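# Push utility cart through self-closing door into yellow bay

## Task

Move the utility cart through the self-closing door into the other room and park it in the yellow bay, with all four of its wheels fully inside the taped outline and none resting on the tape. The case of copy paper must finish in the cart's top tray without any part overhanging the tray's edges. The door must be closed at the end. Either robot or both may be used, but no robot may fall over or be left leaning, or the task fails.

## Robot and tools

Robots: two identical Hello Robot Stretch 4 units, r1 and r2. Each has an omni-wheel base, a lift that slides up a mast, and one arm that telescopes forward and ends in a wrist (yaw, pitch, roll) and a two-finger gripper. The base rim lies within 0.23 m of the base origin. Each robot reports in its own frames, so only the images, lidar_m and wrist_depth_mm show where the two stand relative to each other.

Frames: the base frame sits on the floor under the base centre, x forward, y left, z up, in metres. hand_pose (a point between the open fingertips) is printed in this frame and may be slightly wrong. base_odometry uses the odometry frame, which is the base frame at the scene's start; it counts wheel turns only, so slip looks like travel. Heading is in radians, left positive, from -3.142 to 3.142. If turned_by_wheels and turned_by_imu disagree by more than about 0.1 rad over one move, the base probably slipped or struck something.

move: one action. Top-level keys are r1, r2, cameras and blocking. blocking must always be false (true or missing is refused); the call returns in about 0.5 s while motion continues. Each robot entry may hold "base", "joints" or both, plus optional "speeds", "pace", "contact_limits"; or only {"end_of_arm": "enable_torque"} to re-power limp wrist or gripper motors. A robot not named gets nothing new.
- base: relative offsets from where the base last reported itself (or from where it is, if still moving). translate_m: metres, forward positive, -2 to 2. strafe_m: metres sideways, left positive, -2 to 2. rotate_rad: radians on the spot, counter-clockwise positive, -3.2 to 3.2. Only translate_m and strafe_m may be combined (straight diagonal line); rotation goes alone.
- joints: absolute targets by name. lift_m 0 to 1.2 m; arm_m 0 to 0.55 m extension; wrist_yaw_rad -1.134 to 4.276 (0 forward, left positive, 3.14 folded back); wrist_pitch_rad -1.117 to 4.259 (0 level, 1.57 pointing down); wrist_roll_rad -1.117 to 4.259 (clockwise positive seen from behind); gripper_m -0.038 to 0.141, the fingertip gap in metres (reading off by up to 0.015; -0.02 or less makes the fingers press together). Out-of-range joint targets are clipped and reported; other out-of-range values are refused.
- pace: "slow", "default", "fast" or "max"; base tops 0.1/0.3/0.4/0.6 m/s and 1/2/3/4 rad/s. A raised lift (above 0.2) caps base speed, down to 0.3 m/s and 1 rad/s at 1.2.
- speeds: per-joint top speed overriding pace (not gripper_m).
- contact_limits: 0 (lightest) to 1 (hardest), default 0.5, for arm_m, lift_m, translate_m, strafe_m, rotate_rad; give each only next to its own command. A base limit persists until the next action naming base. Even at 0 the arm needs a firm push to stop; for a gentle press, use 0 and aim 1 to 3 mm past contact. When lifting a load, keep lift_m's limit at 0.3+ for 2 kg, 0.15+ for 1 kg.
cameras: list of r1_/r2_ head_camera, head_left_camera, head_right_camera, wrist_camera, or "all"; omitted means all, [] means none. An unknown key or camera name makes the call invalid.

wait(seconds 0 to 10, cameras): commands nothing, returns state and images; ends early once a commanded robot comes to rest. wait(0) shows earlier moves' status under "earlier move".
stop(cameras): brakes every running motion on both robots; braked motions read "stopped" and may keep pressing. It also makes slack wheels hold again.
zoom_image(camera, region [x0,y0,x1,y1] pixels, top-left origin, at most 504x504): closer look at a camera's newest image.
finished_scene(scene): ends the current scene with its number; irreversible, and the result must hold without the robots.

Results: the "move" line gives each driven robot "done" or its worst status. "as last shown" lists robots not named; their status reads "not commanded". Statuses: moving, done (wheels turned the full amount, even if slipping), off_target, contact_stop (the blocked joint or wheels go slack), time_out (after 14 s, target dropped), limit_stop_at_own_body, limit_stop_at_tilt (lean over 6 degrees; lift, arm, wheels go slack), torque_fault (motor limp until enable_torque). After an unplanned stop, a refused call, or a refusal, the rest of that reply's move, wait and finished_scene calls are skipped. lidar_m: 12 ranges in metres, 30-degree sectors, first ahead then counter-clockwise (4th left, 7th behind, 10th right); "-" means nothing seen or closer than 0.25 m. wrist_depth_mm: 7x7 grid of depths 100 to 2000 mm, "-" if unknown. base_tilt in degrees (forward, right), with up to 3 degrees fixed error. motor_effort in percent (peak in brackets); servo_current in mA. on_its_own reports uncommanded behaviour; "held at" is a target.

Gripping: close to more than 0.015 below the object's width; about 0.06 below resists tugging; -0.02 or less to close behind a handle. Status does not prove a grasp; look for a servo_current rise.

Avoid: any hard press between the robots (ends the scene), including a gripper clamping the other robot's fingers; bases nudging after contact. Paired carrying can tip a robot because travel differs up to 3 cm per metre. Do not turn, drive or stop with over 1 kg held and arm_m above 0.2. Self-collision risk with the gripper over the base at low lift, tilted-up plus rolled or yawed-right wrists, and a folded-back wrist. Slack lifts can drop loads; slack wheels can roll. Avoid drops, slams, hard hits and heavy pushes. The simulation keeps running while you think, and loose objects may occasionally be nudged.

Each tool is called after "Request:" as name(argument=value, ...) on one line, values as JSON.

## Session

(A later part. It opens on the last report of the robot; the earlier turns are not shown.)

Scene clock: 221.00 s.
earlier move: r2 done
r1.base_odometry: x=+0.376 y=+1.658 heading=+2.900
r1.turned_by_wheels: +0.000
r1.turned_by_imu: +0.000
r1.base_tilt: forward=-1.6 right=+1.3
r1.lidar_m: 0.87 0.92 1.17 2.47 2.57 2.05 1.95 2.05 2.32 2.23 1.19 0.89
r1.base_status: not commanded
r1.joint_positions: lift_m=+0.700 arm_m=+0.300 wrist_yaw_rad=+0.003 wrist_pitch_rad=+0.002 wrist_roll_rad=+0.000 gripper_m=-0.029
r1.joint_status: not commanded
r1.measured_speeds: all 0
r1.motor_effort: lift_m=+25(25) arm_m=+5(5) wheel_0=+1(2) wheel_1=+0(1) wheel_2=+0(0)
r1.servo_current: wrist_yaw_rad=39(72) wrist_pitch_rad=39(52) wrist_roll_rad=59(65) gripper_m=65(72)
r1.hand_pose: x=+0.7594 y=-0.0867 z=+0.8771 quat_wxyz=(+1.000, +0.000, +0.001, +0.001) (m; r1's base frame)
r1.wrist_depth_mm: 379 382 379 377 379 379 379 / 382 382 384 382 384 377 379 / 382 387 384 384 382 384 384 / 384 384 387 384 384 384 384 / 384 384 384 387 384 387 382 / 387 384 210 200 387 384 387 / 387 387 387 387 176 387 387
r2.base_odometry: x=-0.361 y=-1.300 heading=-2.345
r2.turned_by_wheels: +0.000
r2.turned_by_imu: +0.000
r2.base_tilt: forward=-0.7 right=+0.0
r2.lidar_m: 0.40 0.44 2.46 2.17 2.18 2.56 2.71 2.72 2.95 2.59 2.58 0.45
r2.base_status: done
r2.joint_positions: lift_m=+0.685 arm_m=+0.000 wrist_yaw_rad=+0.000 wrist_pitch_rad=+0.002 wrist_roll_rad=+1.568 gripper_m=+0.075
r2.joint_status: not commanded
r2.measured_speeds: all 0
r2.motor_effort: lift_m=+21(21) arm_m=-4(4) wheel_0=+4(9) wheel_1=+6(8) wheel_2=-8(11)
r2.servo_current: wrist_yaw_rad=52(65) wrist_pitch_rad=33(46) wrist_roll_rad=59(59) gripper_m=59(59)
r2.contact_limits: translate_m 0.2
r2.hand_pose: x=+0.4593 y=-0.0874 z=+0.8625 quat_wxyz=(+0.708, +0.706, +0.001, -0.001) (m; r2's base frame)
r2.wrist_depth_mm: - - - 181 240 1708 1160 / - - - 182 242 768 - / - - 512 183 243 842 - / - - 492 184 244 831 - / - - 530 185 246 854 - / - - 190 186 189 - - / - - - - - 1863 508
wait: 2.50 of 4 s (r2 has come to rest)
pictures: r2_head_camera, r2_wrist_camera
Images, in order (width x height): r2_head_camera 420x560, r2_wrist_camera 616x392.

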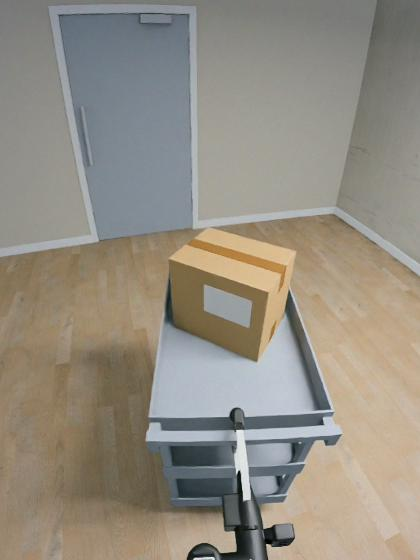

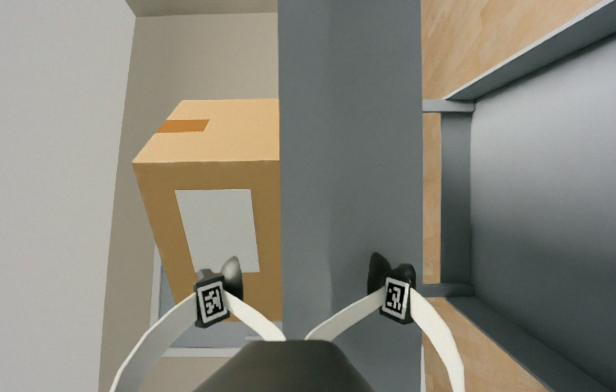

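Request:
move(blocking=false, r2={"joints":{"gripper_m":-0.02}}, cameras=[])

Request:
wait(seconds=1.5, cameras=["r2_wrist_camera"])

Request:
move(blocking=false, r1={"base":{"translate_m":0.5},"contact_limits":{"translate_m":0.9}}, cameras=[])

Request:
wait(seconds=5, cameras=["r1_head_camera","r1_head_left_camera","r2_head_camera"])

Scene clock: 227.00 s.
move: r2 moving
r1: as last shown
r1.lidar_m: 0.89 0.93 1.18 2.46 2.56 2.07 1.96 2.05 2.31 2.25 1.20 0.91
r1.motor_effort: lift_m=+25(25) arm_m=+5(5) wheel_0=+1(2) wheel_1=-1(1) wheel_2=+0(0)
r1.servo_current: wrist_yaw_rad=46(59) wrist_pitch_rad=46(52) wrist_roll_rad=59(59) gripper_m=65(65)
r1.wrist_depth_mm: 382 382 379 379 384 379 377 / 384 384 382 382 382 379 379 / 384 387 382 384 382 379 382 / 384 387 387 384 387 384 382 / 389 387 387 387 387 387 387 / 384 389 209 200 384 384 387 / 389 387 387 384 177 387 389
r2.base_odometry: x=-0.361 y=-1.300 heading=-2.345
r2.turned_by_wheels: +0.000
r2.turned_by_imu: +0.001
r2.base_tilt: forward=-0.6 right=+0.1
r2.lidar_m: 0.39 0.39 2.49 2.17 2.16 2.58 2.70 2.71 2.99 2.58 2.59 0.43
r2.base_status: not commanded
r2.joint_positions: lift_m=+0.685 arm_m=+0.000 wrist_yaw_rad=+0.000 wrist_pitch_rad=+0.002 wrist_roll_rad=+1.568 gripper_m=+0.056
r2.joint_status: gripper_m moving
r2.measured_speeds: all 0
r2.motor_effort: lift_m=+21(21) arm_m=-4(4) wheel_0=+4(4) wheel_1=+6(6) wheel_2=-8(8)
r2.servo_current: wrist_yaw_rad=52(65) wrist_pitch_rad=39(39) wrist_roll_rad=46(59) gripper_m=137(137)
r2.contact_limits: translate_m 0.2
r2.hand_pose: x=+0.4593 y=-0.0874 z=+0.8625 quat_wxyz=(+0.708, +0.706, +0.001, -0.001) (m; r2's base frame)
r2.wrist_depth_mm: - - - 181 239 1661 1160 / - - - 182 241 768 - / - - 508 183 242 842 - / - - 492 183 244 854 - / - - 535 186 245 854 - / - - 196 186 187 - - / - - - - - 1618 508
pictures: none
No camera images: "cameras" was empty.

Scene clock: 228.17 s.
earlier move: r2 done
r1.base_odometry: x=+0.376 y=+1.658 heading=+2.900
r1.turned_by_wheels: +0.000
r1.turned_by_imu: +0.000
r1.base_tilt: forward=-1.6 right=+1.3
r1.lidar_m: 0.88 0.94 1.19 2.45 2.54 2.06 1.95 2.06 2.33 2.25 1.20 0.88
r1.base_status: not commanded
r1.joint_positions: lift_m=+0.700 arm_m=+0.300 wrist_yaw_rad=+0.003 wrist_pitch_rad=+0.002 wrist_roll_rad=+0.000 gripper_m=-0.029
r1.joint_status: not commanded
r1.measured_speeds: all 0
r1.motor_effort: lift_m=+25(25) arm_m=+5(5) wheel_0=+1(2) wheel_1=-1(1) wheel_2=+0(0)
r1.servo_current: wrist_yaw_rad=39(65) wrist_pitch_rad=39(52) wrist_roll_rad=52(65) gripper_m=65(65)
r1.hand_pose: x=+0.7594 y=-0.0867 z=+0.8771 quat_wxyz=(+1.000, +0.000, +0.001, +0.001) (m; r1's base frame)
r1.wrist_depth_mm: 382 382 382 382 379 384 377 / 382 384 384 384 382 379 379 / 382 387 382 384 382 382 382 / 384 382 384 384 382 387 384 / 387 387 384 384 387 387 384 / 387 387 209 200 387 384 384 / 387 389 387 389 176 387 387
r2.base_odometry: x=-0.361 y=-1.300 heading=-2.345
r2.turned_by_wheels: +0.000
r2.turned_by_imu: +0.001
r2.base_tilt: forward=-0.7 right=+0.0
r2.lidar_m: 0.40 0.43 2.49 2.15 2.17 2.54 2.71 2.70 2.96 2.59 2.59 0.43
r2.base_status: not commanded
r2.joint_positions: lift_m=+0.685 arm_m=+0.000 wrist_yaw_rad=+0.001 wrist_pitch_rad=+0.002 wrist_roll_rad=+1.568 gripper_m=-0.019
r2.joint_status: all done
r2.measured_speeds: all 0
r2.motor_effort: lift_m=+21(21) arm_m=-4(4) wheel_0=+4(4) wheel_1=+5(6) wheel_2=-3(8)
r2.servo_current: wrist_yaw_rad=65(65) wrist_pitch_rad=39(46) wrist_roll_rad=39(59) gripper_m=111(215)
r2.contact_limits: translate_m 0.2
r2.hand_pose: x=+0.4594 y=-0.0871 z=+0.8625 quat_wxyz=(+0.708, +0.706, +0.001, +0.000) (m; r2's base frame)
r2.wrist_depth_mm: - - - 166 224 1661 521 / - - - 168 226 759 - / - - 480 169 229 - - / - - 480 229 230 - - / - - 539 173 234 842 - / - - 189 175 179 - - / - - - - 237 1618 496
wait: 1.17 of 1.5 s (r2 has come to rest)
pictures: r2_wrist_camera
Images, in order (width x height): r2_wrist_camera 616x392.

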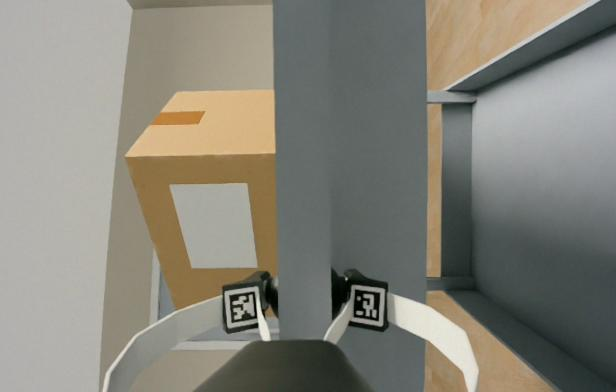

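Scene clock: 228.67 s.
move: r1 moving
r1.base_odometry: x=+0.345 y=+1.665 heading=+2.901
r1.turned_by_wheels: +0.000
r1.turned_by_imu: +0.000
r1.base_tilt: forward=-1.6 right=+1.3
r1.lidar_m: 0.86 0.89 1.12 2.45 2.56 2.08 1.98 2.05 2.35 2.25 1.16 0.87
r1.base_status: translate_m moving
r1.joint_positions: lift_m=+0.700 arm_m=+0.300 wrist_yaw_rad=+0.003 wrist_pitch_rad=+0.002 wrist_roll_rad=+0.000 gripper_m=-0.029
r1.joint_status: not commanded
r1.measured_speeds: translate_m=+0.121 strafe_m=+0.000 rotate_rad=+0.003 lift_m=+0.000 arm_m=+0.000 wrist_yaw_rad=+0.000 wrist_pitch_rad=+0.000 wrist_roll_rad=+0.000
r1.motor_effort: lift_m=+25(25) arm_m=+5(5) wheel_0=+7(7) wheel_1=+5(6) wheel_2=-9(9)
r1.servo_current: wrist_yaw_rad=52(65) wrist_pitch_rad=33(46) wrist_roll_rad=39(65) gripper_m=65(72)
r1.contact_limits: translate_m 0.9
r1.hand_pose: x=+0.7594 y=-0.0867 z=+0.8771 quat_wxyz=(+1.000, +0.000, +0.001, +0.001) (m; r1's base frame)
r1.wrist_depth_mm: 355 357 355 353 353 355 353 / 357 355 353 357 357 357 353 / 353 357 357 357 359 362 355 / 359 359 357 357 359 357 357 / 357 357 359 362 357 359 359 / 364 359 209 198 357 359 359 / 359 362 362 359 362 359 359
r2: as last shown
r2.turned_by_imu: +0.000
r2.base_tilt: forward=-0.6 right=+0.0
r2.lidar_m: 0.40 0.44 2.51 2.16 2.19 2.54 2.70 2.72 2.99 2.58 2.58 0.42
r2.motor_effort: lift_m=+21(21) arm_m=-4(4) wheel_0=+3(4) wheel_1=+5(6) wheel_2=-3(3)
r2.servo_current: wrist_yaw_rad=46(52) wrist_pitch_rad=46(46) wrist_roll_rad=39(65) gripper_m=104(111)
r2.contact_limits: translate_m 0.2
r2.wrist_depth_mm: - - - 167 224 1708 521 / - - - 168 226 759 - / - - 480 170 229 - - / - - 480 230 231 - - / - - 535 173 233 831 - / - - 189 174 179 - - / - - - - 237 1618 492
pictures: none
No camera images: "cameras" was empty.

Scene clock: 231.33 s.
earlier move: r1 done
r1.base_odometry: x=-0.109 y=+1.778 heading=+2.899
r1.turned_by_wheels: -0.002
r1.turned_by_imu: +0.016
r1.base_tilt: forward=-1.6 right=+1.3
r1.lidar_m: 0.62 0.59 0.67 1.39 2.55 2.56 2.45 2.60 2.35 1.31 0.53 0.54
r1.base_status: done
r1.joint_positions: lift_m=+0.700 arm_m=+0.300 wrist_yaw_rad=-0.014 wrist_pitch_rad=+0.001 wrist_roll_rad=+0.000 gripper_m=-0.030
r1.joint_status: not commanded
r1.measured_speeds: all 0
r1.motor_effort: lift_m=+22(25) arm_m=+8(19) wheel_0=+1(9) wheel_1=+2(11) wheel_2=-18(34)
r1.servo_current: wrist_yaw_rad=91(137) wrist_pitch_rad=39(78) wrist_roll_rad=59(72) gripper_m=39(72)
r1.contact_limits: translate_m 0.9
r1.hand_pose: x=+0.7577 y=-0.0916 z=+0.8777 quat_wxyz=(+1.000, +0.000, +0.000, -0.007) (m; r1's base frame)
r1.wrist_depth_mm: 172 187 208 235 268 312 - / 169 187 209 234 267 312 - / 169 188 208 236 270 315 - / 172 188 210 236 270 317 - / 173 188 210 236 270 317 - / 170 189 201 198 264 319 - / 170 183 203 145 257 327 1983
r2.base_odometry: x=-0.361 y=-1.300 heading=-2.345
r2.turned_by_wheels: +0.000
r2.turned_by_imu: +0.000
r2.base_tilt: forward=-0.7 right=+0.1
r2.lidar_m: 0.41 0.42 2.50 2.15 2.16 2.57 2.69 2.73 2.97 2.58 2.58 0.44
r2.base_status: not commanded
r2.joint_positions: lift_m=+0.685 arm_m=+0.000 wrist_yaw_rad=+0.001 wrist_pitch_rad=+0.002 wrist_roll_rad=+1.568 gripper_m=-0.019
r2.joint_status: not commanded
r2.measured_speeds: all 0
r2.motor_effort: lift_m=+21(21) arm_m=-4(4) wheel_0=+3(4) wheel_1=+5(6) wheel_2=-3(3)
r2.servo_current: wrist_yaw_rad=46(59) wrist_pitch_rad=33(46) wrist_roll_rad=46(65) gripper_m=104(111)
r2.contact_limits: translate_m 0.2
r2.hand_pose: x=+0.4594 y=-0.0871 z=+0.8625 quat_wxyz=(+0.708, +0.706, +0.001, +0.000) (m; r2's base frame)
r2.wrist_depth_mm: - - - 166 224 1661 521 / - - - 168 226 759 - / - - 477 170 229 - - / - - 480 229 230 - - / - - 539 173 233 842 - / - - 189 174 179 - - / - - - - 238 1576 492
wait: 2.67 of 5 s (r1 has come to rest)
pictures: r1_head_camera, r1_head_left_camera, r2_head_camera
Images, in order (width x height): r1_head_camera 420x560, r1_head_left_camera 420x672, r2_head_camera 420x560.

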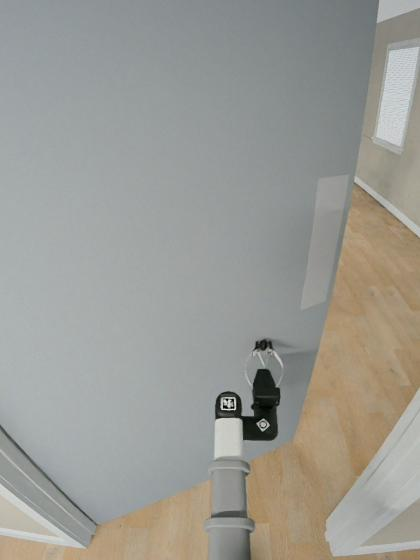

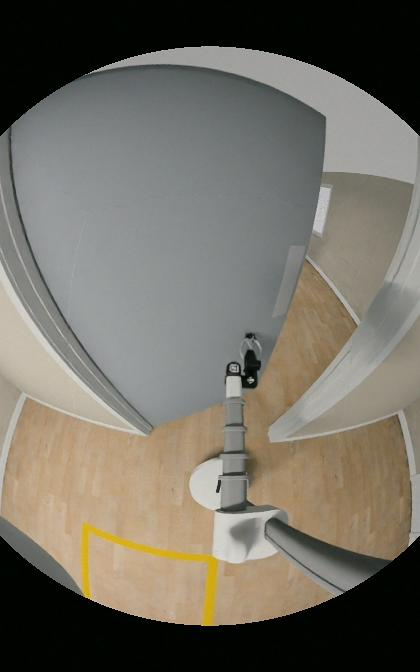

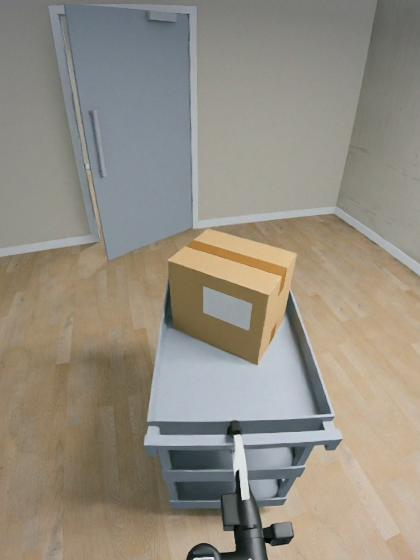

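Request:
move(blocking=false, r1={"joints":{"arm_m":0.53},"contact_limits":{"arm_m":0.9}}, cameras=[])

Request:
wait(seconds=3, cameras=[])

Request:
move(blocking=false, r1={"base":{"strafe_m":0.3},"contact_limits":{"strafe_m":0.9}}, cameras=[])

Request:
wait(seconds=3, cameras=["r1_head_camera","r1_head_left_camera","r2_head_camera"])

Scene clock: 239.87 s.
move: r1 moving
r1.base_odometry: x=-0.109 y=+1.778 heading=+2.899
r1.turned_by_wheels: +0.000
r1.turned_by_imu: -0.001
r1.base_tilt: forward=-1.6 right=+1.3
r1.lidar_m: 0.66 0.62 0.66 1.37 2.55 2.54 2.46 2.57 2.35 1.34 0.52 0.55
r1.base_status: not commanded
r1.joint_positions: lift_m=+0.700 arm_m=+0.350 wrist_yaw_rad=-0.014 wrist_pitch_rad=+0.001 wrist_roll_rad=+0.000 gripper_m=-0.030
r1.joint_status: arm_m moving
r1.measured_speeds: translate_m=+0.000 strafe_m=+0.000 rotate_rad=+0.000 lift_m=+0.000 arm_m=+0.196 wrist_yaw_rad=+0.000 wrist_pitch_rad=+0.000 wrist_roll_rad=+0.000
r1.motor_effort: lift_m=+22(22) arm_m=+13(18) wheel_0=-1(1) wheel_1=+2(2) wheel_2=-21(21)
r1.servo_current: wrist_yaw_rad=91(104) wrist_pitch_rad=46(46) wrist_roll_rad=59(65) gripper_m=39(46)
r1.contact_limits: arm_m 0.9; translate_m 0.9
r1.hand_pose: x=+0.8077 y=-0.0916 z=+0.8777 quat_wxyz=(+1.000, +0.000, +0.000, -0.007) (m; r1's base frame)
r1.wrist_depth_mm: 163 180 204 233 271 312 - / 161 183 204 233 271 322 - / 164 181 204 233 271 325 - / 162 181 204 233 273 327 - / 163 182 204 234 272 329 - / 165 181 195 200 182 330 - / 165 176 195 151 262 136 -
r2: as last shown
r2.base_tilt: forward=-0.6 right=+0.1
r2.lidar_m: 0.39 0.45 2.49 2.16 2.19 2.58 2.70 2.69 2.97 2.57 2.60 0.40
r2.motor_effort: lift_m=+21(21) arm_m=-3(4) wheel_0=+4(4) wheel_1=+5(6) wheel_2=-3(3)
r2.servo_current: wrist_yaw_rad=46(59) wrist_pitch_rad=39(52) wrist_roll_rad=39(65) gripper_m=104(111)
r2.contact_limits: translate_m 0.2
r2.wrist_depth_mm: - - - 167 224 1661 521 / - - - 168 227 759 - / - - 480 170 229 - - / - - 480 230 231 - - / - - 535 173 233 842 - / - - 189 174 179 - - / - - - - 237 1618 496
pictures: none
No camera images: "cameras" was empty.

Scene clock: 241.17 s.
earlier move: r1 done
r1.base_odometry: x=-0.110 y=+1.778 heading=+2.898
r1.turned_by_wheels: +0.000
r1.turned_by_imu: -0.001
r1.base_tilt: forward=-1.6 right=+1.3
r1.lidar_m: 0.76 0.66 0.65 1.36 2.55 2.54 2.45 2.59 2.35 1.30 0.53 0.56
r1.base_status: not commanded
r1.joint_positions: lift_m=+0.700 arm_m=+0.530 wrist_yaw_rad=-0.014 wrist_pitch_rad=+0.001 wrist_roll_rad=+0.000 gripper_m=-0.030
r1.joint_status: all done
r1.measured_speeds: all 0
r1.motor_effort: lift_m=+21(22) arm_m=+10(18) wheel_0=-6(7) wheel_1=-4(4) wheel_2=-16(21)
r1.servo_current: wrist_yaw_rad=98(104) wrist_pitch_rad=46(46) wrist_roll_rad=39(65) gripper_m=46(52)
r1.contact_limits: arm_m 0.9; translate_m 0.9
r1.hand_pose: x=+0.9875 y=-0.0916 z=+0.8777 quat_wxyz=(+1.000, +0.000, +0.000, -0.007) (m; r1's base frame)
r1.wrist_depth_mm: 145 172 198 239 291 - - / 148 169 198 241 291 - - / 143 168 204 240 301 - - / 152 169 205 241 294 - - / 146 173 199 242 306 - - / 149 173 185 198 180 - - / 148 162 178 182 286 136 -
r2.base_odometry: x=-0.361 y=-1.300 heading=-2.345
r2.turned_by_wheels: +0.000
r2.turned_by_imu: +0.000
r2.base_tilt: forward=-0.7 right=+0.1
r2.lidar_m: 0.41 0.43 2.50 2.15 2.16 2.56 2.69 2.70 2.98 2.56 2.59 0.44
r2.base_status: not commanded
r2.joint_positions: lift_m=+0.685 arm_m=+0.000 wrist_yaw_rad=+0.001 wrist_pitch_rad=+0.002 wrist_roll_rad=+1.568 gripper_m=-0.019
r2.joint_status: not commanded
r2.measured_speeds: all 0
r2.motor_effort: lift_m=+21(21) arm_m=-4(4) wheel_0=+4(4) wheel_1=+5(6) wheel_2=-3(3)
r2.servo_current: wrist_yaw_rad=46(59) wrist_pitch_rad=39(52) wrist_roll_rad=46(65) gripper_m=98(111)
r2.contact_limits: translate_m 0.2
r2.hand_pose: x=+0.4594 y=-0.0871 z=+0.8625 quat_wxyz=(+0.708, +0.706, +0.001, +0.000) (m; r2's base frame)
r2.wrist_depth_mm: - - - 166 224 1661 521 / - - - 168 227 750 - / - - 477 169 229 - - / - - 484 229 231 - - / - - 539 173 233 831 - / - - 188 174 179 - - / - - - - 237 1661 496
wait: 1.30 of 3 s (r1 has come to rest)
pictures: none
No camera images: "cameras" was empty.

Scene clock: 241.67 s.
move: r1 moving
r1.base_odometry: x=-0.118 y=+1.742 heading=+2.895
r1.turned_by_wheels: -0.003
r1.turned_by_imu: -0.023
r1.base_tilt: forward=-1.6 right=+1.3
r1.lidar_m: 0.71 0.64 0.62 1.28 2.52 2.57 2.45 2.55 2.41 1.45 0.53 0.61
r1.base_status: strafe_m moving
r1.joint_positions: lift_m=+0.700 arm_m=+0.530 wrist_yaw_rad=-0.016 wrist_pitch_rad=+0.001 wrist_roll_rad=+0.000 gripper_m=-0.030
r1.joint_status: not commanded
r1.measured_speeds: translate_m=-0.003 strafe_m=+0.139 rotate_rad=+0.005 lift_m=+0.000 arm_m=+0.000 wrist_yaw_rad=-0.002 wrist_pitch_rad=+0.000 wrist_roll_rad=+0.000
r1.motor_effort: lift_m=+22(22) arm_m=+9(10) wheel_0=-20(24) wheel_1=-1(5) wheel_2=-22(22)
r1.servo_current: wrist_yaw_rad=98(98) wrist_pitch_rad=39(46) wrist_roll_rad=46(59) gripper_m=39(46)
r1.contact_limits: arm_m 0.9; strafe_m 0.9
r1.hand_pose: x=+0.9874 y=-0.0921 z=+0.8777 quat_wxyz=(+1.000, +0.000, +0.000, -0.008) (m; r1's base frame)
r1.wrist_depth_mm: 138 164 190 232 298 - - / 138 164 190 233 298 - - / 141 161 196 234 298 - - / 145 162 191 234 298 - - / 139 162 191 234 300 - - / 139 161 182 197 181 - - / 141 158 159 151 303 147 -
r2: as last shown
r2.lidar_m: 0.41 0.45 2.47 2.16 2.16 2.57 2.72 2.72 2.94 2.57 2.57 0.44
r2.motor_effort: lift_m=+21(21) arm_m=-4(4) wheel_0=+4(4) wheel_1=+6(6) wheel_2=-3(3)
r2.servo_current: wrist_yaw_rad=39(59) wrist_pitch_rad=39(46) wrist_roll_rad=46(59) gripper_m=104(111)
r2.contact_limits: translate_m 0.2
r2.wrist_depth_mm: - - - 166 225 1618 521 / - - - 168 227 768 - / - - 480 170 229 - - / - - 484 230 230 - - / - - 530 172 233 842 - / - - 188 175 178 - - / - - - - 238 1618 496
pictures: none
No camera images: "cameras" was empty.

Scene clock: 243.77 s.
earlier move: r1 done
r1.base_odometry: x=-0.183 y=+1.487 heading=+2.895
r1.turned_by_wheels: -0.001
r1.turned_by_imu: -0.200
r1.base_tilt: forward=-1.6 right=+1.3
r1.lidar_m: 0.63 0.49 0.44 0.63 2.22 2.68 2.52 2.54 2.82 2.50 0.67 0.77
r1.base_status: done
r1.joint_positions: lift_m=+0.700 arm_m=+0.530 wrist_yaw_rad=-0.022 wrist_pitch_rad=+0.001 wrist_roll_rad=+0.000 gripper_m=-0.030
r1.joint_status: not commanded
r1.measured_speeds: all 0
r1.on_its_own: wrist_yaw_rad is at rest, and its servo_current (124 mA) is outside its rest range (0 to 104 mA)
r1.motor_effort: lift_m=+22(22) arm_m=+2(10) wheel_0=-18(31) wheel_1=-9(15) wheel_2=-20(29)
r1.servo_current: wrist_yaw_rad=124(163) wrist_pitch_rad=46(46) wrist_roll_rad=46(72) gripper_m=46(52)
r1.contact_limits: arm_m 0.9; strafe_m 0.9
r1.hand_pose: x=+0.9872 y=-0.0939 z=+0.8777 quat_wxyz=(+1.000, +0.000, +0.000, -0.011) (m; r1's base frame)
r1.wrist_depth_mm: - 160 185 248 - - - / 122 145 185 247 - - - / 122 146 184 248 - - - / 122 141 183 248 - - - / 125 149 183 247 - - - / 121 144 176 197 181 - - / 118 135 167 145 329 143 -
r2.base_odometry: x=-0.361 y=-1.300 heading=-2.345
r2.turned_by_wheels: +0.000
r2.turned_by_imu: +0.000
r2.base_tilt: forward=-0.7 right=+0.1
r2.lidar_m: 0.39 0.40 2.46 2.17 2.18 2.59 2.71 2.72 2.95 2.57 2.59 0.44
r2.base_status: not commanded
r2.joint_positions: lift_m=+0.685 arm_m=+0.000 wrist_yaw_rad=+0.001 wrist_pitch_rad=+0.002 wrist_roll_rad=+1.568 gripper_m=-0.019
r2.joint_status: not commanded
r2.measured_speeds: all 0
r2.motor_effort: lift_m=+21(21) arm_m=-4(4) wheel_0=+4(4) wheel_1=+6(6) wheel_2=-3(3)
r2.servo_current: wrist_yaw_rad=39(59) wrist_pitch_rad=39(52) wrist_roll_rad=46(65) gripper_m=104(111)
r2.contact_limits: translate_m 0.2
r2.hand_pose: x=+0.4594 y=-0.0871 z=+0.8625 quat_wxyz=(+0.708, +0.706, +0.001, +0.000) (m; r2's base frame)
r2.wrist_depth_mm: - - - 167 225 1708 525 / - - - 168 227 750 - / - - 477 170 229 - - / - - 484 229 230 - - / - - 539 173 234 831 - / - - 189 174 178 - - / - - - - 237 1576 496
wait: 2.10 of 3 s (r1 has come to rest)
pictures: r1_head_camera, r1_head_left_camera, r2_head_camera
Images, in order (width x height): r1_head_camera 420x560, r1_head_left_camera 420x672, r2_head_camera 420x560.

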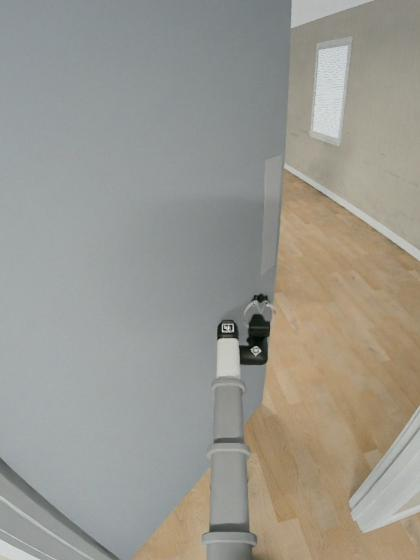

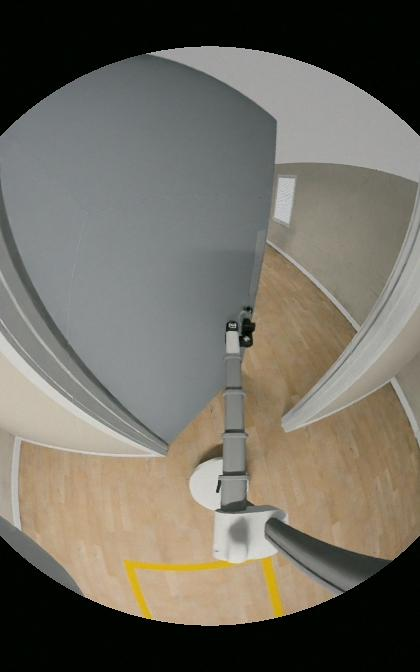

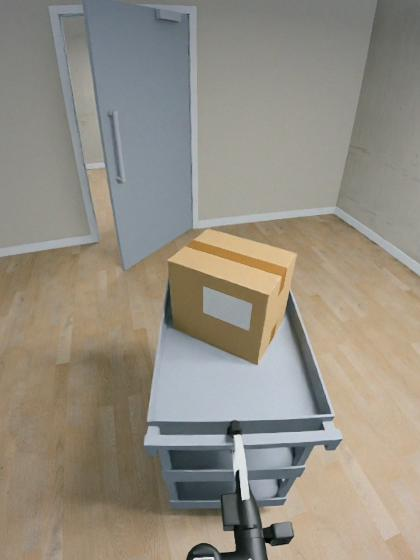

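Request:
move(blocking=false, r1={"base":{"rotate_rad":0.4},"contact_limits":{"rotate_rad":1.0}}, cameras=[])

Request:
wait(seconds=3, cameras=["r1_head_camera","r1_head_left_camera","r2_head_camera"])

Scene clock: 256.93 s.
move: r1 contact_stop
r1.base_odometry: x=-0.175 y=+1.493 heading=+3.079
r1.turned_by_wheels: +0.185
r1.turned_by_imu: +0.051
r1.base_tilt: forward=-1.4 right=+1.4
r1.lidar_m: 0.66 0.53 0.48 0.68 2.29 2.81 2.55 2.57 2.67 2.45 0.63 3.05
r1.base_status: rotate_rad contact_stop
r1.joint_positions: lift_m=+0.700 arm_m=+0.530 wrist_yaw_rad=-0.026 wrist_pitch_rad=+0.001 wrist_roll_rad=+0.000 gripper_m=-0.030
r1.joint_status: not commanded
r1.measured_speeds: translate_m=+0.045 strafe_m=-0.163 rotate_rad=-0.110 lift_m=+0.000 arm_m=+0.000 wrist_yaw_rad=+0.002 wrist_pitch_rad=+0.000 wrist_roll_rad=+0.000
r1.on_its_own: the wheels are slack since a contact_stop
r1.motor_effort: lift_m=+22(22) arm_m=+6(6) wheel_0=-11(25) wheel_1=-9(27) wheel_2=-17(37)
r1.servo_current: wrist_yaw_rad=163(182) wrist_pitch_rad=39(52) wrist_roll_rad=39(59) gripper_m=46(46)
r1.contact_limits: arm_m 0.9; rotate_rad 1
r1.hand_pose: x=+0.9867 y=-0.0949 z=+0.8777 quat_wxyz=(+1.000, +0.000, +0.000, -0.013) (m; r1's base frame)
r1.wrist_depth_mm: 127 155 190 252 - - - / 127 151 189 251 - - - / 124 155 189 250 - - - / 128 150 189 251 - - - / 121 154 189 250 - - - / 126 150 180 197 181 - - / 126 140 174 152 327 138 -
r2: as last shown
r2.lidar_m: 0.41 0.43 2.53 2.17 2.17 2.57 2.70 2.71 2.92 2.57 2.59 0.44
r2.motor_effort: lift_m=+21(21) arm_m=-4(4) wheel_0=+4(4) wheel_1=+5(6) wheel_2=-3(3)
r2.servo_current: wrist_yaw_rad=46(59) wrist_pitch_rad=39(46) wrist_roll_rad=59(59) gripper_m=104(111)
r2.contact_limits: translate_m 0.2
r2.wrist_depth_mm: - - - 167 224 1661 521 / - - - 168 226 759 - / - - 480 170 229 - - / - - 480 230 231 - - / - - 535 172 234 842 - / - - 189 174 179 - - / - - - - 236 1618 496
pictures: none
No camera images: "cameras" was empty.

not run: a stop that you did not command came earlier in this reply.

Request:
move(blocking=false, r1={"joints":{"arm_m":0.0}}, cameras=[])

Request:
wait(seconds=3, cameras=["r1_head_camera","r1_head_left_camera","r2_head_camera"])

Scene clock: 266.53 s.
earlier move: r1 contact_stop
move: r1 moving
r1.base_odometry: x=-0.121 y=+1.554 heading=+2.539
r1.turned_by_wheels: -0.540
r1.turned_by_imu: -0.548
r1.base_tilt: forward=-1.5 right=+1.3
r1.lidar_m: 0.54 0.44 0.44 0.51 0.78 2.35 2.76 2.47 2.50 2.67 2.37 0.62
r1.base_status: rotate_rad contact_stop (by the wheels' count: -0.366 of +0.400)
r1.joint_positions: lift_m=+0.700 arm_m=+0.480 wrist_yaw_rad=+0.003 wrist_pitch_rad=+0.004 wrist_roll_rad=-0.008 gripper_m=-0.030
r1.joint_status: arm_m moving
r1.measured_speeds: translate_m=+0.162 strafe_m=-0.010 rotate_rad=-0.022 lift_m=+0.000 arm_m=-0.190 wrist_yaw_rad=+0.000 wrist_pitch_rad=+0.002 wrist_roll_rad=-0.001
r1.on_its_own: the wheels are slack since a contact_stop
r1.motor_effort: lift_m=+22(22) arm_m=-17(18) wheel_0=+0(1) wheel_1=+0(0) wheel_2=+0(0)
r1.servo_current: wrist_yaw_rad=52(59) wrist_pitch_rad=46(46) wrist_roll_rad=52(65) gripper_m=39(46)
r1.contact_limits: rotate_rad 1
r1.hand_pose: x=+0.9401 y=-0.0864 z=+0.8767 quat_wxyz=(+1.000, -0.004, +0.002, +0.002) (m; r1's base frame)
r1.wrist_depth_mm: - - - - - - - / - - - - - - - / - - - - - - - / - - - - - - - / - - - - - - - / - - - 198 - - - / - 138 183 - 156 - -
r2: as last shown
r2.turned_by_imu: +0.001
r2.base_tilt: forward=-0.6 right=+0.0
r2.lidar_m: 0.38 0.43 2.49 2.18 2.15 2.58 2.71 2.72 2.95 2.57 2.58 0.43
r2.servo_current: wrist_yaw_rad=39(52) wrist_pitch_rad=39(46) wrist_roll_rad=52(52) gripper_m=104(111)
r2.contact_limits: translate_m 0.2
r2.wrist_depth_mm: - - - 167 224 1661 521 / - - - 168 227 759 - / - - 480 170 229 - - / - - 480 229 231 - - / - - 535 172 234 842 - / - - 189 174 179 - - / - - - - 237 1618 496
pictures: none
No camera images: "cameras" was empty.

Scene clock: 267.57 s.
earlier move: r1 contact_stop
r1.base_odometry: x=-0.187 y=+1.608 heading=+2.580
r1.turned_by_wheels: +0.040
r1.turned_by_imu: +0.000
r1.base_tilt: forward=-1.6 right=+1.2
r1.lidar_m: 0.47 0.37 0.38 0.44 0.62 2.39 2.81 2.55 2.57 2.57 2.33 0.55
r1.base_status: rotate_rad contact_stop (by the wheels' count: -0.366 of +0.400)
r1.joint_positions: lift_m=+0.700 arm_m=+0.395 wrist_yaw_rad=-0.005 wrist_pitch_rad=+0.002 wrist_roll_rad=-0.005 gripper_m=-0.030
r1.joint_status: arm_m contact_stop (moved -0.135 of -0.530)
r1.measured_speeds: all 0
r1.on_its_own: the wheels are slack since a contact_stop; arm_m is slack since a contact_stop (your +0.000 is given up)
r1.motor_effort: lift_m=+22(22) arm_m=+0(25) wheel_0=+0(1) wheel_1=+0(0) wheel_2=+0(0)
r1.servo_current: wrist_yaw_rad=52(72) wrist_pitch_rad=39(52) wrist_roll_rad=52(72) gripper_m=46(52)
r1.contact_limits: rotate_rad 1
r1.hand_pose: x=+0.8537 y=-0.0888 z=+0.8773 quat_wxyz=(+1.000, -0.002, +0.001, -0.002) (m; r1's base frame)
r1.wrist_depth_mm: - - - - - - - / - - - - - - - / - - - - - - - / - - - - - - - / - - - - - - - / - - - 198 - - - / - 138 183 183 156 - -
r2.base_odometry: x=-0.361 y=-1.300 heading=-2.345
r2.turned_by_wheels: +0.000
r2.turned_by_imu: +0.000
r2.base_tilt: forward=-0.7 right=+0.1
r2.lidar_m: 0.39 0.42 2.47 2.18 2.17 2.56 2.70 2.68 2.94 2.59 2.60 0.41
r2.base_status: not commanded
r2.joint_positions: lift_m=+0.685 arm_m=+0.000 wrist_yaw_rad=+0.001 wrist_pitch_rad=+0.002 wrist_roll_rad=+1.568 gripper_m=-0.019
r2.joint_status: not commanded
r2.measured_speeds: all 0
r2.motor_effort: lift_m=+21(21) arm_m=-4(4) wheel_0=+4(4) wheel_1=+5(6) wheel_2=-3(3)
r2.servo_current: wrist_yaw_rad=46(59) wrist_pitch_rad=39(46) wrist_roll_rad=59(59) gripper_m=104(111)
r2.contact_limits: translate_m 0.2
r2.hand_pose: x=+0.4594 y=-0.0871 z=+0.8625 quat_wxyz=(+0.708, +0.706, +0.001, +0.000) (m; r2's base frame)
r2.wrist_depth_mm: - - - 166 224 1661 517 / - - - 168 227 759 - / - - 477 170 228 - - / - - 484 231 230 - - / - - 535 173 233 831 - / - - 189 174 179 - - / - - - - 236 1618 496
wait: 1.03 of 3 s (r1 has come to rest)
pictures: r1_head_camera, r1_head_left_camera, r2_head_camera
Images, in order (width x height): r1_head_camera 420x560, r1_head_left_camera 420x672, r2_head_camera 420x560.

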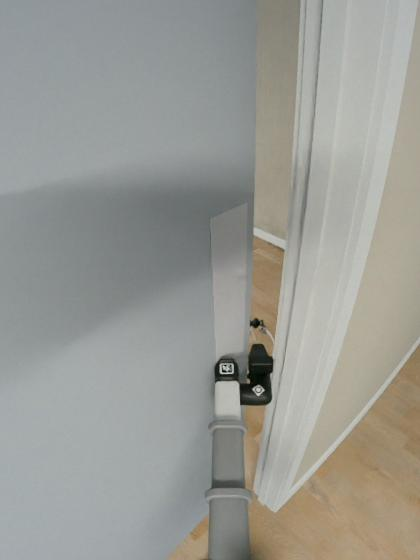

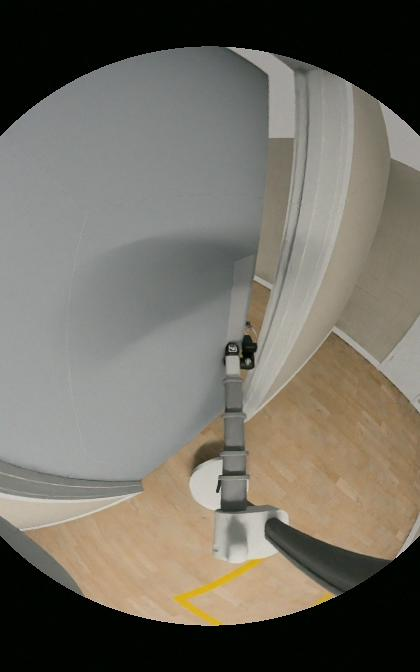

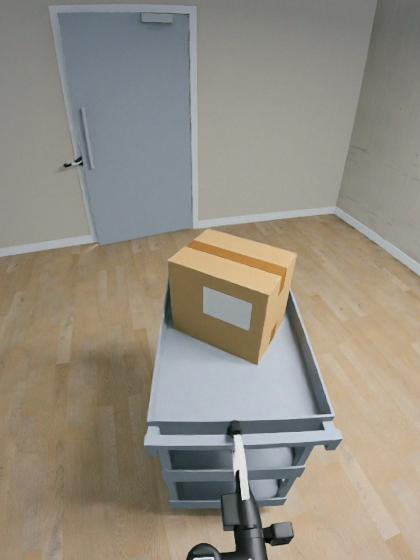

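Request:
move(blocking=false, r1={"base":{"translate_m":0.1,"strafe_m":0.28},"contact_limits":{"translate_m":1.0,"strafe_m":1.0}}, cameras=[])

Request:
wait(seconds=3, cameras=["r1_head_left_camera","r2_head_camera"])

r1: "contact_limits": translate_m and strafe_m are given together and make one move, which takes one limit: state it under one of them only
Scene clock: 278.10 s.
r1.base_odometry: x=-0.187 y=+1.608 heading=+2.580
r1.turned_by_wheels: +0.000
r1.turned_by_imu: +0.000
r1.base_tilt: forward=-1.6 right=+1.3
r1.lidar_m: 0.45 0.38 0.38 0.45 0.62 2.41 2.82 2.55 2.55 2.58 2.32 0.53
r1.base_status: rotate_rad contact_stop (by the wheels' count: -0.366 of +0.400)
r1.joint_positions: lift_m=+0.700 arm_m=+0.395 wrist_yaw_rad=-0.005 wrist_pitch_rad=+0.002 wrist_roll_rad=-0.005 gripper_m=-0.030
r1.joint_status: arm_m contact_stop (moved -0.135 of -0.530)
r1.measured_speeds: all 0
r1.on_its_own: the wheels are slack since a contact_stop; arm_m is slack since a contact_stop (your +0.000 is given up)
r1.motor_effort: lift_m=+22(22) arm_m=+0(25) wheel_0=+0(1) wheel_1=+0(0) wheel_2=+0(0)
r1.servo_current: wrist_yaw_rad=59(72) wrist_pitch_rad=39(52) wrist_roll_rad=65(72) gripper_m=39(52)
r1.contact_limits: rotate_rad 1
r1.hand_pose: x=+0.8537 y=-0.0888 z=+0.8773 quat_wxyz=(+1.000, -0.002, +0.001, -0.002) (m; r1's base frame)
r1.wrist_depth_mm: - - - - - - - / - - - - - - - / - - - - - - - / - - - - - - - / - - - - - - - / - - - 198 - - - / - 138 183 182 156 - -
r2.base_odometry: x=-0.361 y=-1.300 heading=-2.345
r2.turned_by_wheels: +0.000
r2.turned_by_imu: +0.000
r2.base_tilt: forward=-0.6 right=+0.1
r2.lidar_m: 0.40 0.41 2.49 2.15 2.14 2.56 2.71 2.72 2.97 2.58 2.59 0.42
r2.base_status: not commanded
r2.joint_positions: lift_m=+0.685 arm_m=+0.000 wrist_yaw_rad=+0.001 wrist_pitch_rad=+0.002 wrist_roll_rad=+1.568 gripper_m=-0.019
r2.joint_status: not commanded
r2.measured_speeds: all 0
r2.motor_effort: lift_m=+21(21) arm_m=-4(4) wheel_0=+4(4) wheel_1=+5(6) wheel_2=-3(3)
r2.servo_current: wrist_yaw_rad=46(59) wrist_pitch_rad=33(46) wrist_roll_rad=59(59) gripper_m=98(111)
r2.contact_limits: translate_m 0.2
r2.hand_pose: x=+0.4594 y=-0.0871 z=+0.8625 quat_wxyz=(+0.708, +0.706, +0.001, +0.000) (m; r2's base frame)
r2.wrist_depth_mm: - - - 166 224 1661 525 / - - - 168 226 759 - / - - 477 170 228 - - / - - 473 229 231 - - / - - 535 173 233 831 - / - - 187 175 179 - - / - - - - 236 1618 492
pictures: none

not run: a call was refused earlier in this reply.

Request:
move(blocking=false, r1={"base":{"translate_m":0.12,"strafe_m":0.26},"contact_limits":{"translate_m":1.0}}, cameras=[])

Request:
wait(seconds=3, cameras=["r1_head_camera","r1_head_left_camera","r2_head_camera"])

Scene clock: 282.30 s.
move: r1 moving
r1.base_odometry: x=-0.213 y=+1.591 heading=+2.577
r1.turned_by_wheels: -0.003
r1.turned_by_imu: -0.026
r1.base_tilt: forward=-1.6 right=+1.3
r1.lidar_m: 0.45 0.36 0.34 0.39 0.54 2.39 2.86 2.58 2.58 2.61 2.35 0.51
r1.base_status: translate_m moving; strafe_m moving
r1.joint_positions: lift_m=+0.700 arm_m=+0.380 wrist_yaw_rad=-0.003 wrist_pitch_rad=+0.002 wrist_roll_rad=-0.002 gripper_m=-0.030
r1.joint_status: not commanded
r1.measured_speeds: translate_m=+0.049 strafe_m=+0.112 rotate_rad=+0.005 lift_m=+0.000 arm_m=-0.070 wrist_yaw_rad=+0.000 wrist_pitch_rad=+0.000 wrist_roll_rad=+0.000
r1.on_its_own: arm_m is slack since a contact_stop (your +0.000 is given up)
r1.motor_effort: lift_m=+22(22) arm_m=+0(0) wheel_0=-20(20) wheel_1=+6(10) wheel_2=-22(23)
r1.servo_current: wrist_yaw_rad=46(59) wrist_pitch_rad=39(46) wrist_roll_rad=46(65) gripper_m=39(46)
r1.contact_limits: translate_m 1
r1.hand_pose: x=+0.8387 y=-0.0882 z=+0.8773 quat_wxyz=(+1.000, -0.001, +0.001, -0.001) (m; r1's base frame)
r1.wrist_depth_mm: - - - - - - - / - - - - - - - / - - - - - - - / - - - - - - - / - - - - - - - / - - - 198 - - - / - 138 183 182 156 - -
r2.base_odometry: x=-0.361 y=-1.300 heading=-2.345
r2.turned_by_wheels: +0.000
r2.turned_by_imu: +0.000
r2.base_tilt: forward=-0.7 right=+0.0
r2.lidar_m: 0.40 0.44 2.48 2.18 2.17 2.59 2.71 2.72 2.97 2.57 2.59 0.42
r2.base_status: not commanded
r2.joint_positions: lift_m=+0.685 arm_m=+0.000 wrist_yaw_rad=+0.001 wrist_pitch_rad=+0.002 wrist_roll_rad=+1.568 gripper_m=-0.019
r2.joint_status: not commanded
r2.measured_speeds: all 0
r2.motor_effort: lift_m=+21(21) arm_m=-4(4) wheel_0=+3(4) wheel_1=+5(6) wheel_2=-3(3)
r2.servo_current: wrist_yaw_rad=46(52) wrist_pitch_rad=39(46) wrist_roll_rad=46(59) gripper_m=104(104)
r2.contact_limits: translate_m 0.2
r2.hand_pose: x=+0.4594 y=-0.0871 z=+0.8625 quat_wxyz=(+0.708, +0.706, +0.001, +0.000) (m; r2's base frame)
r2.wrist_depth_mm: - - - 167 224 1661 525 / - - - 167 227 759 - / - - 477 169 229 - - / - - 477 230 231 - - / - - 530 173 231 842 - / - - 188 174 179 - - / - - - - 237 1618 496
pictures: none
No camera images: "cameras" was empty.

Scene clock: 284.23 s.
earlier move: r1 done
r1.base_odometry: x=-0.427 y=+1.453 heading=+2.578
r1.turned_by_wheels: +0.001
r1.turned_by_imu: -0.196
r1.base_tilt: forward=-1.6 right=+1.3
r1.lidar_m: 0.32 0.25 - 0.25 0.25 0.49 2.58 2.84 2.79 3.03 2.40 0.48
r1.base_status: done
r1.joint_positions: lift_m=+0.700 arm_m=+0.278 wrist_yaw_rad=-0.001 wrist_pitch_rad=+0.002 wrist_roll_rad=-0.002 gripper_m=-0.030
r1.joint_status: not commanded
r1.measured_speeds: all 0
r1.on_its_own: arm_m is slack since a contact_stop (your +0.000 is given up)
r1.motor_effort: lift_m=+22(22) arm_m=+0(0) wheel_0=-15(24) wheel_1=+2(10) wheel_2=-11(24)
r1.servo_current: wrist_yaw_rad=46(78) wrist_pitch_rad=39(52) wrist_roll_rad=39(65) gripper_m=46(52)
r1.contact_limits: translate_m 1
r1.hand_pose: x=+0.7374 y=-0.0878 z=+0.8773 quat_wxyz=(+1.000, -0.001, +0.001, -0.001) (m; r1's base frame)
r1.wrist_depth_mm: - - - - - - - / - - - - - - - / - - - - - - - / - - - - - - - / - - - - - - - / - - - 199 177 - - / - 1863 183 182 156 - -
r2.base_odometry: x=-0.361 y=-1.300 heading=-2.345
r2.turned_by_wheels: +0.000
r2.turned_by_imu: +0.000
r2.base_tilt: forward=-0.6 right=+0.1
r2.lidar_m: 0.39 0.43 2.47 2.15 2.16 2.58 2.69 2.69 2.98 2.58 2.60 0.42
r2.base_status: not commanded
r2.joint_positions: lift_m=+0.685 arm_m=+0.000 wrist_yaw_rad=+0.001 wrist_pitch_rad=+0.002 wrist_roll_rad=+1.568 gripper_m=-0.019
r2.joint_status: not commanded
r2.measured_speeds: all 0
r2.motor_effort: lift_m=+21(21) arm_m=-4(4) wheel_0=+3(4) wheel_1=+5(6) wheel_2=-3(3)
r2.servo_current: wrist_yaw_rad=46(59) wrist_pitch_rad=46(52) wrist_roll_rad=46(65) gripper_m=104(111)
r2.contact_limits: translate_m 0.2
r2.hand_pose: x=+0.4594 y=-0.0871 z=+0.8625 quat_wxyz=(+0.708, +0.706, +0.001, +0.000) (m; r2's base frame)
r2.wrist_depth_mm: - - - 166 224 1661 521 / - - - 167 227 768 - / - - 477 170 229 - - / - - 480 229 231 - - / - - 539 173 233 842 - / - - 189 174 178 - - / - - - - 236 1576 492
wait: 1.93 of 3 s (r1 has come to rest)
pictures: r1_head_camera, r1_head_left_camera, r2_head_camera
Images, in order (width x height): r1_head_camera 420x560, r1_head_left_camera 420x672, r2_head_camera 420x560.

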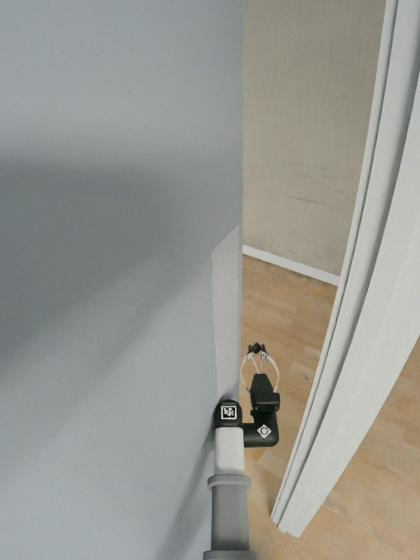

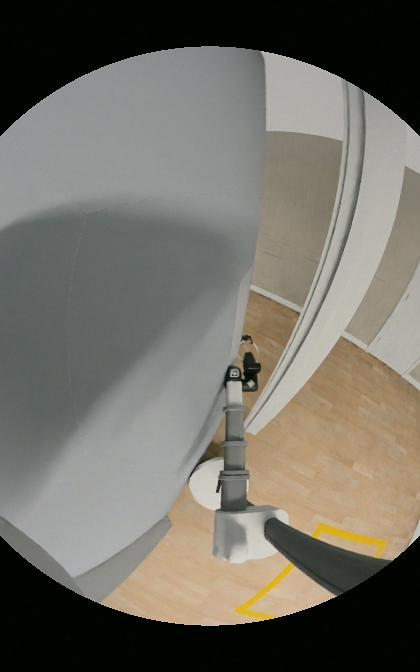

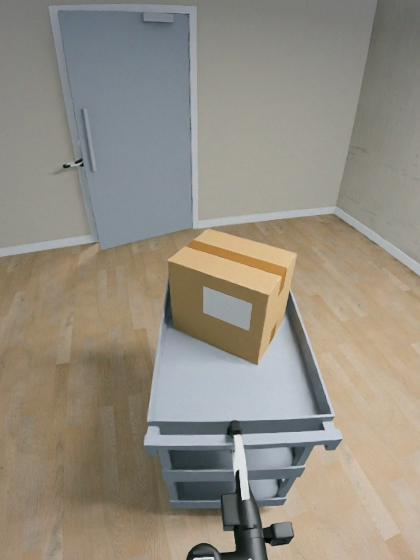

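Request:
move(blocking=false, r1={"joints":{"arm_m":0.0},"contact_limits":{"arm_m":0.9}}, cameras=[])

Request:
wait(seconds=3, cameras=["r1_head_camera","r1_head_left_camera","r2_head_camera"])

Scene clock: 292.20 s.
move: r1 moving
r1.base_odometry: x=-0.427 y=+1.453 heading=+2.578
r1.turned_by_wheels: +0.001
r1.turned_by_imu: +0.001
r1.base_tilt: forward=-1.6 right=+1.3
r1.lidar_m: 0.32 0.25 - 0.25 0.25 0.48 2.57 2.83 2.79 3.02 2.36 0.45
r1.base_status: not commanded
r1.joint_positions: lift_m=+0.700 arm_m=+0.228 wrist_yaw_rad=-0.001 wrist_pitch_rad=+0.002 wrist_roll_rad=-0.002 gripper_m=-0.030
r1.joint_status: arm_m moving
r1.measured_speeds: translate_m=+0.000 strafe_m=+0.000 rotate_rad=+0.000 lift_m=+0.000 arm_m=-0.195 wrist_yaw_rad=+0.000 wrist_pitch_rad=+0.000 wrist_roll_rad=+0.000
r1.motor_effort: lift_m=+22(22) arm_m=-4(7) wheel_0=-15(15) wheel_1=+9(9) wheel_2=-8(11)
r1.servo_current: wrist_yaw_rad=72(72) wrist_pitch_rad=46(46) wrist_roll_rad=39(52) gripper_m=39(46)
r1.contact_limits: arm_m 0.9; translate_m 1
r1.hand_pose: x=+0.6869 y=-0.0878 z=+0.8773 quat_wxyz=(+1.000, -0.001, +0.001, -0.001) (m; r1's base frame)
r1.wrist_depth_mm: - - - - - - - / - - - - - - - / - - - - - - - / - - - - - - - / - 113 - - - - - / 106 113 - 198 181 - - / - 123 184 182 156 - -
r2: as last shown
r2.lidar_m: 0.39 0.45 2.49 2.17 2.17 2.57 2.68 2.70 2.96 2.59 2.60 0.43
r2.servo_current: wrist_yaw_rad=52(52) wrist_pitch_rad=39(46) wrist_roll_rad=52(52) gripper_m=104(111)
r2.contact_limits: translate_m 0.2
r2.wrist_depth_mm: - - - 166 224 1708 521 / - - - 168 226 759 - / - - 480 170 228 - - / - - 480 229 231 - - / - - 530 172 234 831 - / - - 189 174 179 - - / - - - - 237 1576 492
pictures: none
No camera images: "cameras" was empty.

Scene clock: 293.67 s.
earlier move: r1 done
r1.base_odometry: x=-0.427 y=+1.453 heading=+2.578
r1.turned_by_wheels: +0.000
r1.turned_by_imu: +0.000
r1.base_tilt: forward=-1.6 right=+1.3
r1.lidar_m: 0.33 0.25 - 0.25 0.26 0.48 2.58 2.85 2.79 3.02 2.38 0.46
r1.base_status: not commanded
r1.joint_positions: lift_m=+0.700 arm_m=+0.000 wrist_yaw_rad=-0.001 wrist_pitch_rad=+0.002 wrist_roll_rad=-0.002 gripper_m=-0.030
r1.joint_status: all done
r1.measured_speeds: all 0
r1.motor_effort: lift_m=+22(22) arm_m=-5(7) wheel_0=-15(16) wheel_1=+9(9) wheel_2=-8(11)
r1.servo_current: wrist_yaw_rad=46(72) wrist_pitch_rad=46(52) wrist_roll_rad=46(72) gripper_m=39(52)
r1.contact_limits: arm_m 0.9; translate_m 1
r1.hand_pose: x=+0.4593 y=-0.0878 z=+0.8773 quat_wxyz=(+1.000, -0.001, +0.001, -0.001) (m; r1's base frame)
r1.wrist_depth_mm: 201 247 338 - - 237 207 / 202 247 338 - - 237 207 / 202 250 340 - - 237 208 / 203 251 338 - - 244 212 / 202 249 340 - - 239 210 / 196 249 208 198 181 240 209 / 201 222 183 182 156 220 210
r2.base_odometry: x=-0.361 y=-1.300 heading=-2.345
r2.turned_by_wheels: +0.000
r2.turned_by_imu: +0.000
r2.base_tilt: forward=-0.6 right=+0.1
r2.lidar_m: 0.40 0.44 2.50 2.17 2.19 2.58 2.69 2.71 2.94 2.58 2.57 0.42
r2.base_status: not commanded
r2.joint_positions: lift_m=+0.685 arm_m=+0.000 wrist_yaw_rad=+0.001 wrist_pitch_rad=+0.002 wrist_roll_rad=+1.568 gripper_m=-0.019
r2.joint_status: not commanded
r2.measured_speeds: all 0
r2.motor_effort: lift_m=+21(21) arm_m=-4(4) wheel_0=+4(4) wheel_1=+5(6) wheel_2=-3(3)
r2.servo_current: wrist_yaw_rad=46(59) wrist_pitch_rad=39(46) wrist_roll_rad=52(65) gripper_m=104(111)
r2.contact_limits: translate_m 0.2
r2.hand_pose: x=+0.4594 y=-0.0871 z=+0.8625 quat_wxyz=(+0.708, +0.706, +0.001, +0.000) (m; r2's base frame)
r2.wrist_depth_mm: - - - 166 224 1661 521 / - - - 168 227 759 - / - - 477 169 229 - - / - - 480 230 231 - - / - - 539 173 233 831 - / - - 188 174 179 - - / - - - - 238 1618 492
wait: 1.47 of 3 s (r1 has come to rest)
pictures: r1_head_camera, r1_head_left_camera, r2_head_camera
Images, in order (width x height): r1_head_camera 420x560, r1_head_left_camera 420x672, r2_head_camera 420x560.

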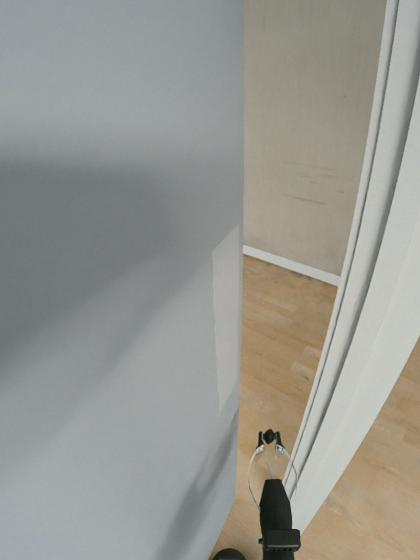

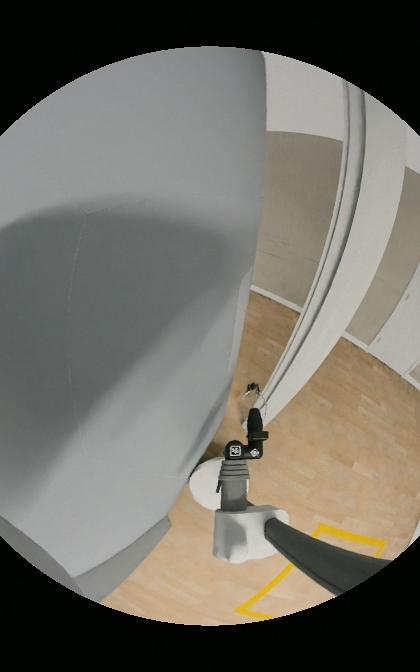

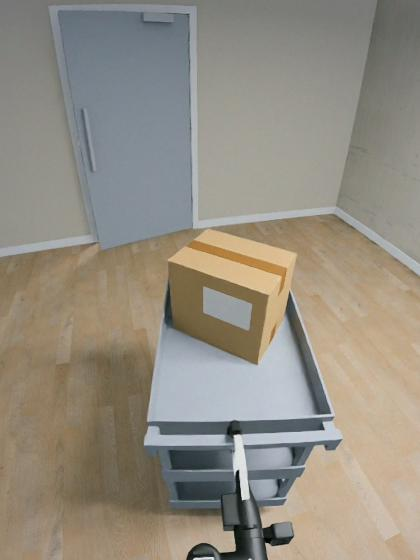

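Request:
move(blocking=false, r1={"base":{"rotate_rad":0.6},"contact_limits":{"rotate_rad":1.0}}, cameras=[])

Request:
wait(seconds=3, cameras=["r1_head_camera","r1_head_left_camera"])

Scene clock: 304.00 s.
move: r1 moving
r1.base_odometry: x=-0.426 y=+1.454 heading=+2.831
r1.turned_by_wheels: +0.252
r1.turned_by_imu: +0.252
r1.base_tilt: forward=-1.6 right=+1.3
r1.lidar_m: 0.27 0.25 - 0.25 0.36 2.40 2.96 2.79 2.81 2.58 0.47 0.46
r1.base_status: rotate_rad moving
r1.joint_positions: lift_m=+0.700 arm_m=+0.000 wrist_yaw_rad=-0.003 wrist_pitch_rad=+0.002 wrist_roll_rad=-0.002 gripper_m=-0.030
r1.joint_status: not commanded
r1.measured_speeds: translate_m=+0.000 strafe_m=+0.003 rotate_rad=+0.975 lift_m=+0.000 arm_m=-0.005 wrist_yaw_rad=-0.040 wrist_pitch_rad=+0.000 wrist_roll_rad=+0.000
r1.motor_effort: lift_m=+22(22) arm_m=-3(5) wheel_0=-22(28) wheel_1=+5(9) wheel_2=-16(17)
r1.servo_current: wrist_yaw_rad=46(59) wrist_pitch_rad=39(46) wrist_roll_rad=39(59) gripper_m=52(52)
r1.contact_limits: arm_m 0.9; rotate_rad 1
r1.hand_pose: x=+0.4590 y=-0.0882 z=+0.8773 quat_wxyz=(+1.000, -0.001, +0.001, -0.001) (m; r1's base frame)
r1.wrist_depth_mm: 139 170 201 264 - - - / 133 165 202 263 - - - / 133 161 202 265 - - - / 134 161 201 267 - - - / 137 161 202 268 - - - / 134 166 186 198 - - - / 137 148 188 245 156 - -
r2: as last shown
r2.base_tilt: forward=-0.7 right=+0.1
r2.lidar_m: 0.38 0.43 2.49 2.17 2.18 2.57 2.69 2.68 2.97 2.57 2.57 0.42
r2.servo_current: wrist_yaw_rad=52(59) wrist_pitch_rad=46(46) wrist_roll_rad=39(59) gripper_m=104(111)
r2.contact_limits: translate_m 0.2
r2.wrist_depth_mm: - - - 167 224 1708 521 / - - - 167 226 768 - / - - 477 169 229 - - / - - 480 230 230 - - / - - 530 173 233 842 - / - - 187 174 179 - - / - - - - 237 1618 496
pictures: none
No camera images: "cameras" was empty.

Scene clock: 305.43 s.
earlier move: r1 done
r1.base_odometry: x=-0.426 y=+1.453 heading=-3.107
r1.turned_by_wheels: +0.346
r1.turned_by_imu: +0.088
r1.base_tilt: forward=-1.7 right=+1.3
r1.lidar_m: 0.25 0.25 0.25 0.25 0.45 2.50 2.98 2.78 2.84 2.41 0.39 0.40
r1.base_status: done
r1.joint_positions: lift_m=+0.700 arm_m=+0.000 wrist_yaw_rad=-0.017 wrist_pitch_rad=+0.003 wrist_roll_rad=-0.002 gripper_m=-0.030
r1.joint_status: not commanded
r1.measured_speeds: all 0
r1.motor_effort: lift_m=+22(22) arm_m=+4(6) wheel_0=-7(28) wheel_1=-2(12) wheel_2=-17(31)
r1.servo_current: wrist_yaw_rad=98(306) wrist_pitch_rad=46(46) wrist_roll_rad=59(65) gripper_m=39(52)
r1.contact_limits: arm_m 0.9; rotate_rad 1
r1.hand_pose: x=+0.4577 y=-0.0923 z=+0.8770 quat_wxyz=(+1.000, -0.001, +0.002, -0.008) (m; r1's base frame)
r1.wrist_depth_mm: 135 156 186 238 - - - / 131 153 185 237 - - - / 128 153 185 236 - - - / 131 153 186 238 - - - / 128 153 187 237 - - - / 128 152 180 195 180 - - / 127 148 165 151 1808 148 -
r2.base_odometry: x=-0.361 y=-1.300 heading=-2.345
r2.turned_by_wheels: +0.000
r2.turned_by_imu: +0.000
r2.base_tilt: forward=-0.7 right=+0.1
r2.lidar_m: 0.39 0.44 2.50 2.18 2.17 2.55 2.68 2.71 2.97 2.57 2.59 0.42
r2.base_status: not commanded
r2.joint_positions: lift_m=+0.685 arm_m=+0.000 wrist_yaw_rad=+0.001 wrist_pitch_rad=+0.002 wrist_roll_rad=+1.568 gripper_m=-0.019
r2.joint_status: not commanded
r2.measured_speeds: all 0
r2.motor_effort: lift_m=+21(21) arm_m=-4(4) wheel_0=+4(4) wheel_1=+5(6) wheel_2=-3(4)
r2.servo_current: wrist_yaw_rad=39(59) wrist_pitch_rad=39(46) wrist_roll_rad=52(65) gripper_m=104(111)
r2.contact_limits: translate_m 0.2
r2.hand_pose: x=+0.4594 y=-0.0871 z=+0.8625 quat_wxyz=(+0.708, +0.706, +0.001, +0.000) (m; r2's base frame)
r2.wrist_depth_mm: - - - 166 224 1708 521 / - - - 168 227 759 - / - - 477 169 229 - - / - - 480 229 229 - - / - - 535 172 232 842 - / - - 188 175 179 - - / - - - - 236 1618 496
wait: 1.43 of 3 s (r1 has come to rest)
pictures: r1_head_camera, r1_head_left_camera
Images, in order (width x height): r1_head_camera 420x560, r1_head_left_camera 420x672.

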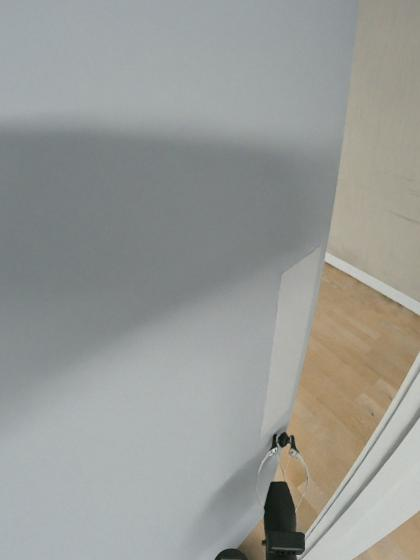

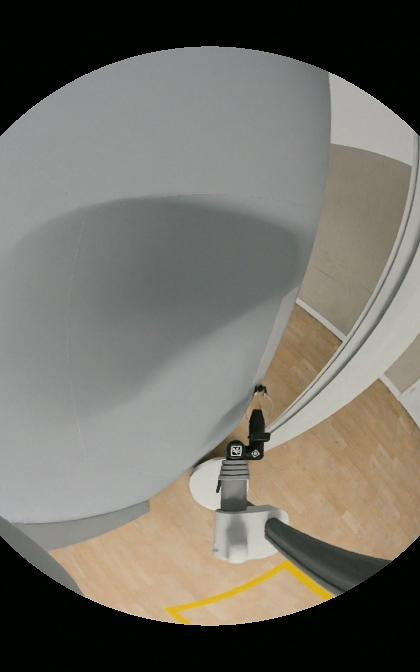

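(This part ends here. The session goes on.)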